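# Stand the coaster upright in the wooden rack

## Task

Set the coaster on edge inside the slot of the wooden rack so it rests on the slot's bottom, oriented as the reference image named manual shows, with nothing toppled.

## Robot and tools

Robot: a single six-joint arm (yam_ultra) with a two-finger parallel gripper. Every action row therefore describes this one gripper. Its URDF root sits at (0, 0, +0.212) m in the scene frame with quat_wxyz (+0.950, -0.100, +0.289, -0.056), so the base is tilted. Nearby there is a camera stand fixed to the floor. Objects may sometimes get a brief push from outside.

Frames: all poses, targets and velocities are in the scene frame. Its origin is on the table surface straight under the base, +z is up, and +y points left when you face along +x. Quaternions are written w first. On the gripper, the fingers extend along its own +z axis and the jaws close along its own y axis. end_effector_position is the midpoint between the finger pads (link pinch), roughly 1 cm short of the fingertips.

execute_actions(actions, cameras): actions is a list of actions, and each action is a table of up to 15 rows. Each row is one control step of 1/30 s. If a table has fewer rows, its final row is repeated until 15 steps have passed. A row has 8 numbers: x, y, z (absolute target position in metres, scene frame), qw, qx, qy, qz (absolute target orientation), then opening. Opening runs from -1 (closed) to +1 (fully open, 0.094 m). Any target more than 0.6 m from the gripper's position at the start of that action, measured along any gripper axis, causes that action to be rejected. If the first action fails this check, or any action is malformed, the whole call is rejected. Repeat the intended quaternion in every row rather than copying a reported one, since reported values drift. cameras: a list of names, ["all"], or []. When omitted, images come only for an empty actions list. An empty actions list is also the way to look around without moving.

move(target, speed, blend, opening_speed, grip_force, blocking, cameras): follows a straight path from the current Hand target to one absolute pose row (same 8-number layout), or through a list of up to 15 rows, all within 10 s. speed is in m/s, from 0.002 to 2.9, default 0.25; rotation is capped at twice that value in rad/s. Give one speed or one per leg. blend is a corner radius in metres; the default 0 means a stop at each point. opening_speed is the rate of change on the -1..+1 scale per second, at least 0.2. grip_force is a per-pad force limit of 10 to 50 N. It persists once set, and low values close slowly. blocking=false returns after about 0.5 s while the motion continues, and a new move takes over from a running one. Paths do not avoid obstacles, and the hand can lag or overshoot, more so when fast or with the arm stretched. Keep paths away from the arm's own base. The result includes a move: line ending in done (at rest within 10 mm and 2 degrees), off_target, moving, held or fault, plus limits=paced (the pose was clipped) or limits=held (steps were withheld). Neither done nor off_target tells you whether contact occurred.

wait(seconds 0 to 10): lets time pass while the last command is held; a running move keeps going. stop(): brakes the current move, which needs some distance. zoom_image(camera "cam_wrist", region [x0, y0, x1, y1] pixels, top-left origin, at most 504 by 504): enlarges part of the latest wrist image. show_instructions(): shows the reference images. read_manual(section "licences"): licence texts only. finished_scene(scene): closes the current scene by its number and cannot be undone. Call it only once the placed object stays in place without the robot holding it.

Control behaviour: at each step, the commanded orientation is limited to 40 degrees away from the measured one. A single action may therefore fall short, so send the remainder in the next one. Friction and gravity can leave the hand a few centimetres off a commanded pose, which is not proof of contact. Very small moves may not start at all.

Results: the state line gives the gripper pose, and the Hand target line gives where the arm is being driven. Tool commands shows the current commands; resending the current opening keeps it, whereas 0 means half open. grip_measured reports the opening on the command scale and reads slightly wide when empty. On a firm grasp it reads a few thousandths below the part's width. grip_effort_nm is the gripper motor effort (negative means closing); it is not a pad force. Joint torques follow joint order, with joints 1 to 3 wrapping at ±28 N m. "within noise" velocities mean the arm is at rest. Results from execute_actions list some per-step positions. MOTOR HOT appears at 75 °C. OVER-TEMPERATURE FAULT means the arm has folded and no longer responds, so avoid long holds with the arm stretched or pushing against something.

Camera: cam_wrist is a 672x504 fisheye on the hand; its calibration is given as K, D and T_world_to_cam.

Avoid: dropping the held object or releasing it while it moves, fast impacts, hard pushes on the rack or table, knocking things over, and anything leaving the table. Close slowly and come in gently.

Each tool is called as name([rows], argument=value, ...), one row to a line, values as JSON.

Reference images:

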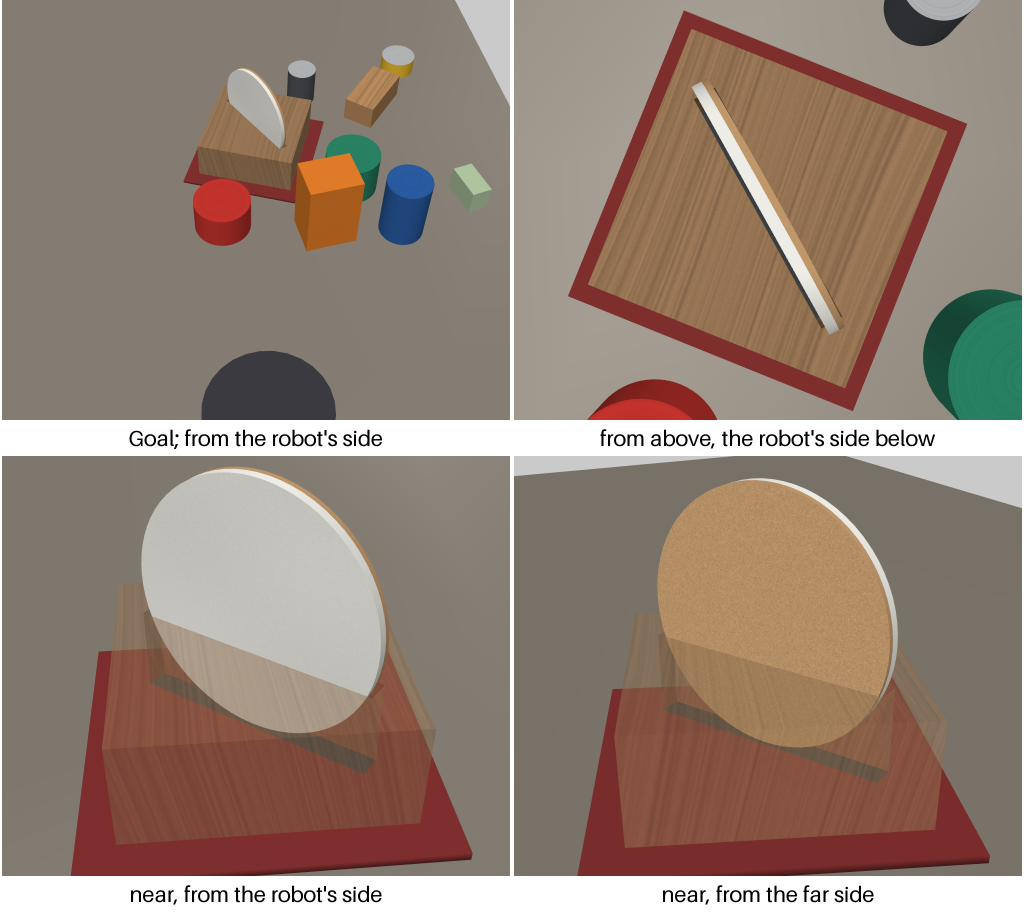

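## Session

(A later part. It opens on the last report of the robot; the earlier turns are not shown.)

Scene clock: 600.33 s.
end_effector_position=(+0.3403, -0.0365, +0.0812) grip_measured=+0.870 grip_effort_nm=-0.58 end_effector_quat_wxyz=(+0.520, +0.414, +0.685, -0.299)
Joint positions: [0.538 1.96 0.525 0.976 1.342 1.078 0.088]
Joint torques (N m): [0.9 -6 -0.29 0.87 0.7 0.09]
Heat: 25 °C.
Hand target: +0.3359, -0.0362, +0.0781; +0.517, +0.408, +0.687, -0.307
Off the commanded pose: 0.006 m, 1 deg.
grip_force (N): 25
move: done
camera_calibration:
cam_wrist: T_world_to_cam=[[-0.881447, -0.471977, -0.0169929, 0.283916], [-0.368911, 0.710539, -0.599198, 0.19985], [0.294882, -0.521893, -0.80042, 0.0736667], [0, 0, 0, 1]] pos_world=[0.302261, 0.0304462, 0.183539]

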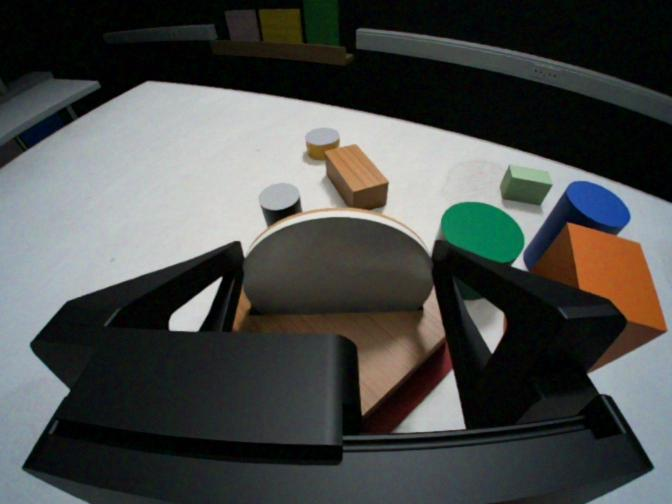

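move(target=[0.3358, -0.0362, 0.0740, 0.5172, 0.4083, 0.6863, -0.3077, 0.72], speed=0.02, cameras=["cam_wrist"])

zoom_image(camera="cam_wrist", region=[220, 190, 460, 370])

Scene clock: 604.00 s.
end_effector_position=(+0.3401, -0.0367, +0.0808) grip_measured=+0.870 grip_effort_nm=-0.58 end_effector_quat_wxyz=(+0.524, +0.415, +0.679, -0.303)
Joint positions: [0.54 1.975 0.535 0.981 1.36 1.082 0.088]
Joint torques (N m): [0.65 -5.68 -0.39 0.9 0.48 0.06]
Heat: 25 °C.
Hand target: +0.3358, -0.0362, +0.0742; +0.517, +0.408, +0.686, -0.308
Off the commanded pose: 0.008 m, 1 deg.
grip_force (N): 25
move: done
camera_calibration:
cam_wrist: T_world_to_cam=[[-0.885066, -0.465089, -0.0187157, 0.285316], [-0.358034, 0.705933, -0.611122, 0.196777], [0.297438, -0.534183, -0.791315, 0.0712798], [0, 0, 0, 1]] pos_world=[0.301775, 0.0318628, 0.181999]

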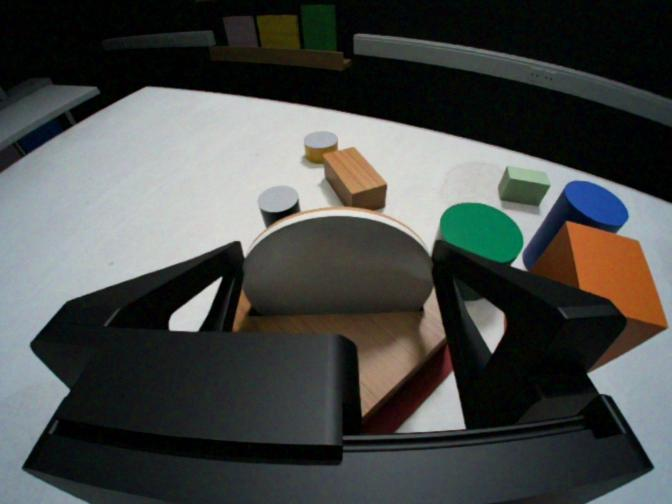

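Scaled by 2.100 from the camera's 672x504 image, which has a finer 960x720 frame.

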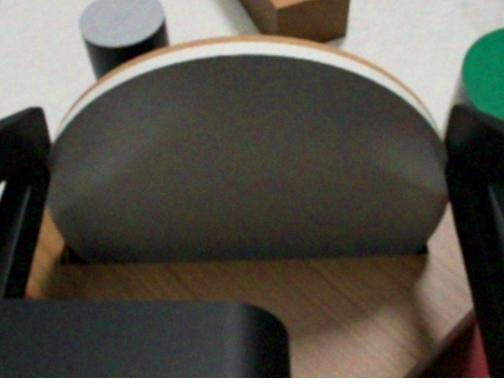

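move([
  [0.3358, -0.0362, 0.0785, 0.5172, 0.4083, 0.6863, -0.3077, 0.72],
  [0.3358, -0.0362, 0.0785, 0.5172, 0.4083, 0.6863, -0.3077, 1.0],
], speed=0.02, opening_speed=0.3, cameras=["cam_wrist"])

zoom_image(camera="cam_wrist", region=[220, 190, 460, 370])

Scene clock: 613.73 s.
end_effector_position=(+0.3402, -0.0364, +0.0800) grip_measured=+0.998 grip_effort_nm=0.10 end_effector_quat_wxyz=(+0.523, +0.415, +0.681, -0.302)
Joint positions: [0.54 1.975 0.535 0.979 1.356 1.083 0.094]
Joint torques (N m): [0.75 -7.45 -1.36 0.8 0.53 0.05]
Heat: 25 °C.
Hand target: +0.3359, -0.0363, +0.0786; +0.518, +0.408, +0.686, -0.308
Off the commanded pose: 0.005 m, 1 deg.
grip_force (N): 25
move: done
camera_calibration:
cam_wrist: T_world_to_cam=[[-0.884182, -0.466763, -0.0188336, 0.285153], [-0.360564, 0.707534, -0.607774, 0.196753], [0.297012, -0.530592, -0.793887, 0.0713699], [0, 0, 0, 1]] pos_world=[0.301871, 0.031758, 0.181611]

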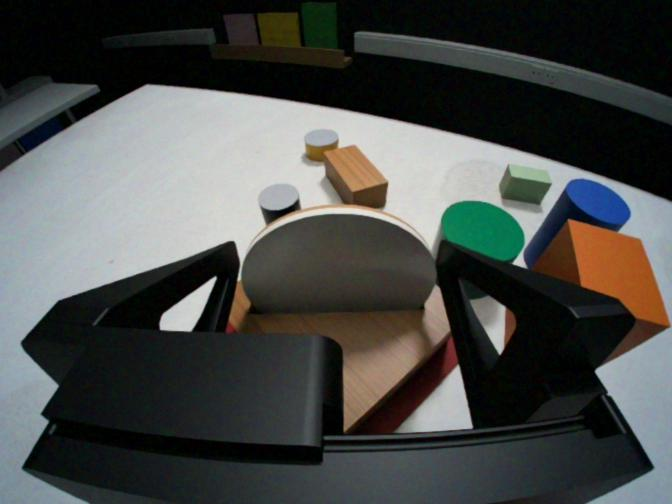

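Scaled by 2.100 from the camera's 672x504 image, which has a finer 960x720 frame.

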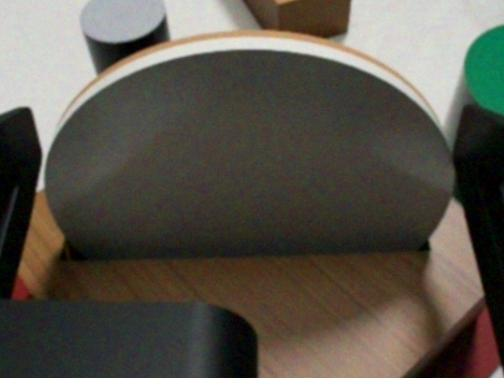

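move([
  [0.3217, -0.0112, 0.0875, 0.5172, 0.4083, 0.6863, -0.3077, 1.0],
  [0.300, 0.03, 0.12, 0.5172, 0.4083, 0.6863, -0.3077, 1.0],
], speed=[0.05, 0.12], blend=[0.01, 0], cameras=["cam_wrist"])

zoom_image(camera="cam_wrist", region=[200, 100, 480, 330])

Scene clock: 619.47 s.
end_effector_position=(+0.3273, -0.0102, +0.0799) grip_measured=+0.998 grip_effort_nm=0.10 end_effector_quat_wxyz=(+0.519, +0.405, +0.696, -0.288)
Joint positions: [0.641 1.941 0.535 0.786 1.404 1.235 0.094]
Joint torques (N m): [0.46 -7.36 -0.62 0.79 0.59 -0.02]
Heat: 25 °C.
Hand target: +0.3272, -0.0110, +0.0803; +0.519, +0.405, +0.694, -0.290
Off the commanded pose: 0.063 m, 3 deg.
grip_force (N): 25
move: held (a check stopped the path); path passed 0 of 2 targets; limits=held
pose unreachable: on one or more control steps of this call, first in action 0 (counted from 0), an arm could not follow its commanded pose, so it was not sent that pose on those steps. It may still have moved: this result reports where it is.
cause: moving toward the commanded pose would bring two parts of the arm too close to each other (its wrist (the part past joint 4) and its wrist camera, with joints 5 (wrist yaw) and 6 (wrist roll) between them, 3 mm apart when it was first held).
camera_calibration:
cam_wrist: T_world_to_cam=[[-0.866457, -0.499019, -0.0152605, 0.279514], [-0.396195, 0.705879, -0.587166, 0.183466], [0.303779, -0.502708, -0.809323, 0.0882067], [0, 0, 0, 1]] pos_world=[0.28808, 0.0543202, 0.183378]

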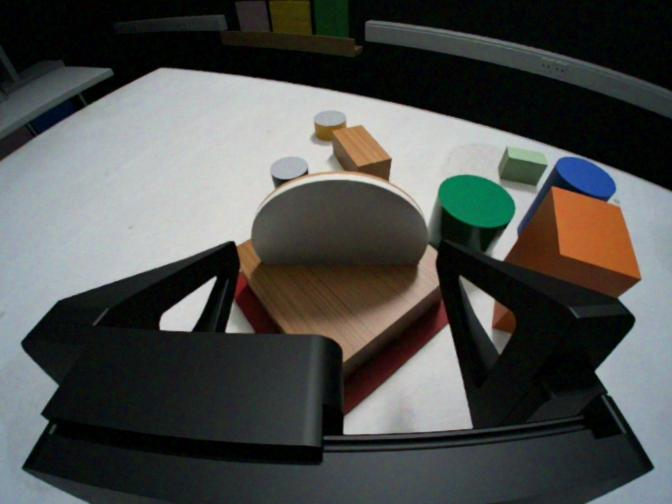

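Scaled by 1.800 from the camera's 672x504 image, which has a finer 960x720 frame.

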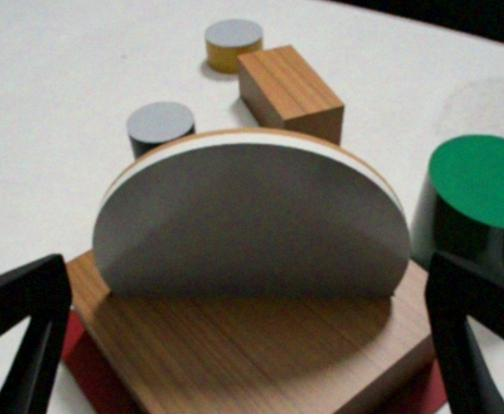

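move([
  [0.310, 0.015, 0.13, 0.3641, 0.4600, 0.7809, -0.2145, 1.0],
  [0.28, 0.05, 0.20, 0.2230, 0.4902, 0.8322, -0.1313, 1.0],
], speed=0.15, blend=[0.03, 0], cameras=["cam_wrist"])

zoom_image(camera="cam_wrist", region=[200, 30, 520, 300])

Scene clock: 626.73 s.
end_effector_position=(+0.2761, +0.0475, +0.1939) grip_measured=+0.998 grip_effort_nm=0.10 end_effector_quat_wxyz=(+0.220, +0.487, +0.834, -0.139)
Joint positions: [0.813 0.917 0.668 -0.841 0.76 1.729 0.094]
Joint torques (N m): [0.73 -5.04 7.65 0.12 0.32 0.06]
Heat: 25 °C.
Hand target: +0.2801, +0.0499, +0.1999; +0.223, +0.490, +0.832, -0.131
Off the commanded pose: 0.008 m, 1 deg.
grip_force (N): 25
move: done
camera_calibration:
cam_wrist: T_world_to_cam=[[-0.874056, -0.485157, 0.0254638, 0.259243], [-0.479475, 0.869892, 0.11572, 0.068351], [-0.0782931, 0.0889365, -0.992955, 0.338073], [0, 0, 0, 1]] pos_world=[0.285834, 0.0362485, 0.321181]

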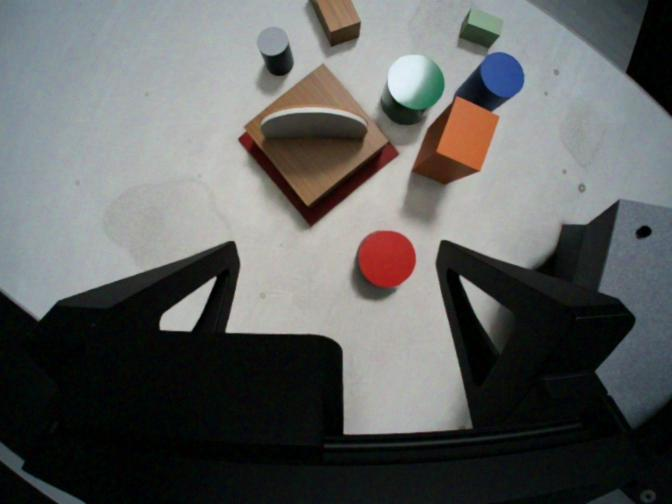

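Scaled by 1.575 from the camera's 672x504 image, which has a finer 960x720 frame.

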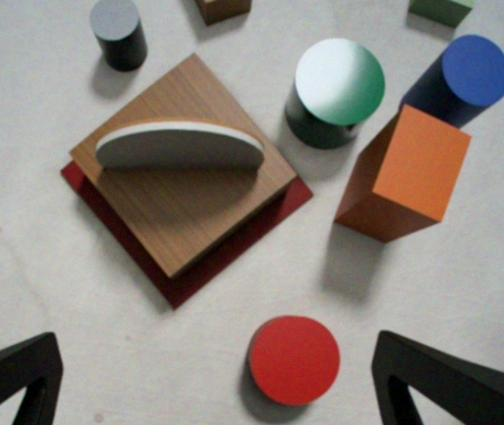

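finished_scene(scene=1)

The scene is finished: the task was done.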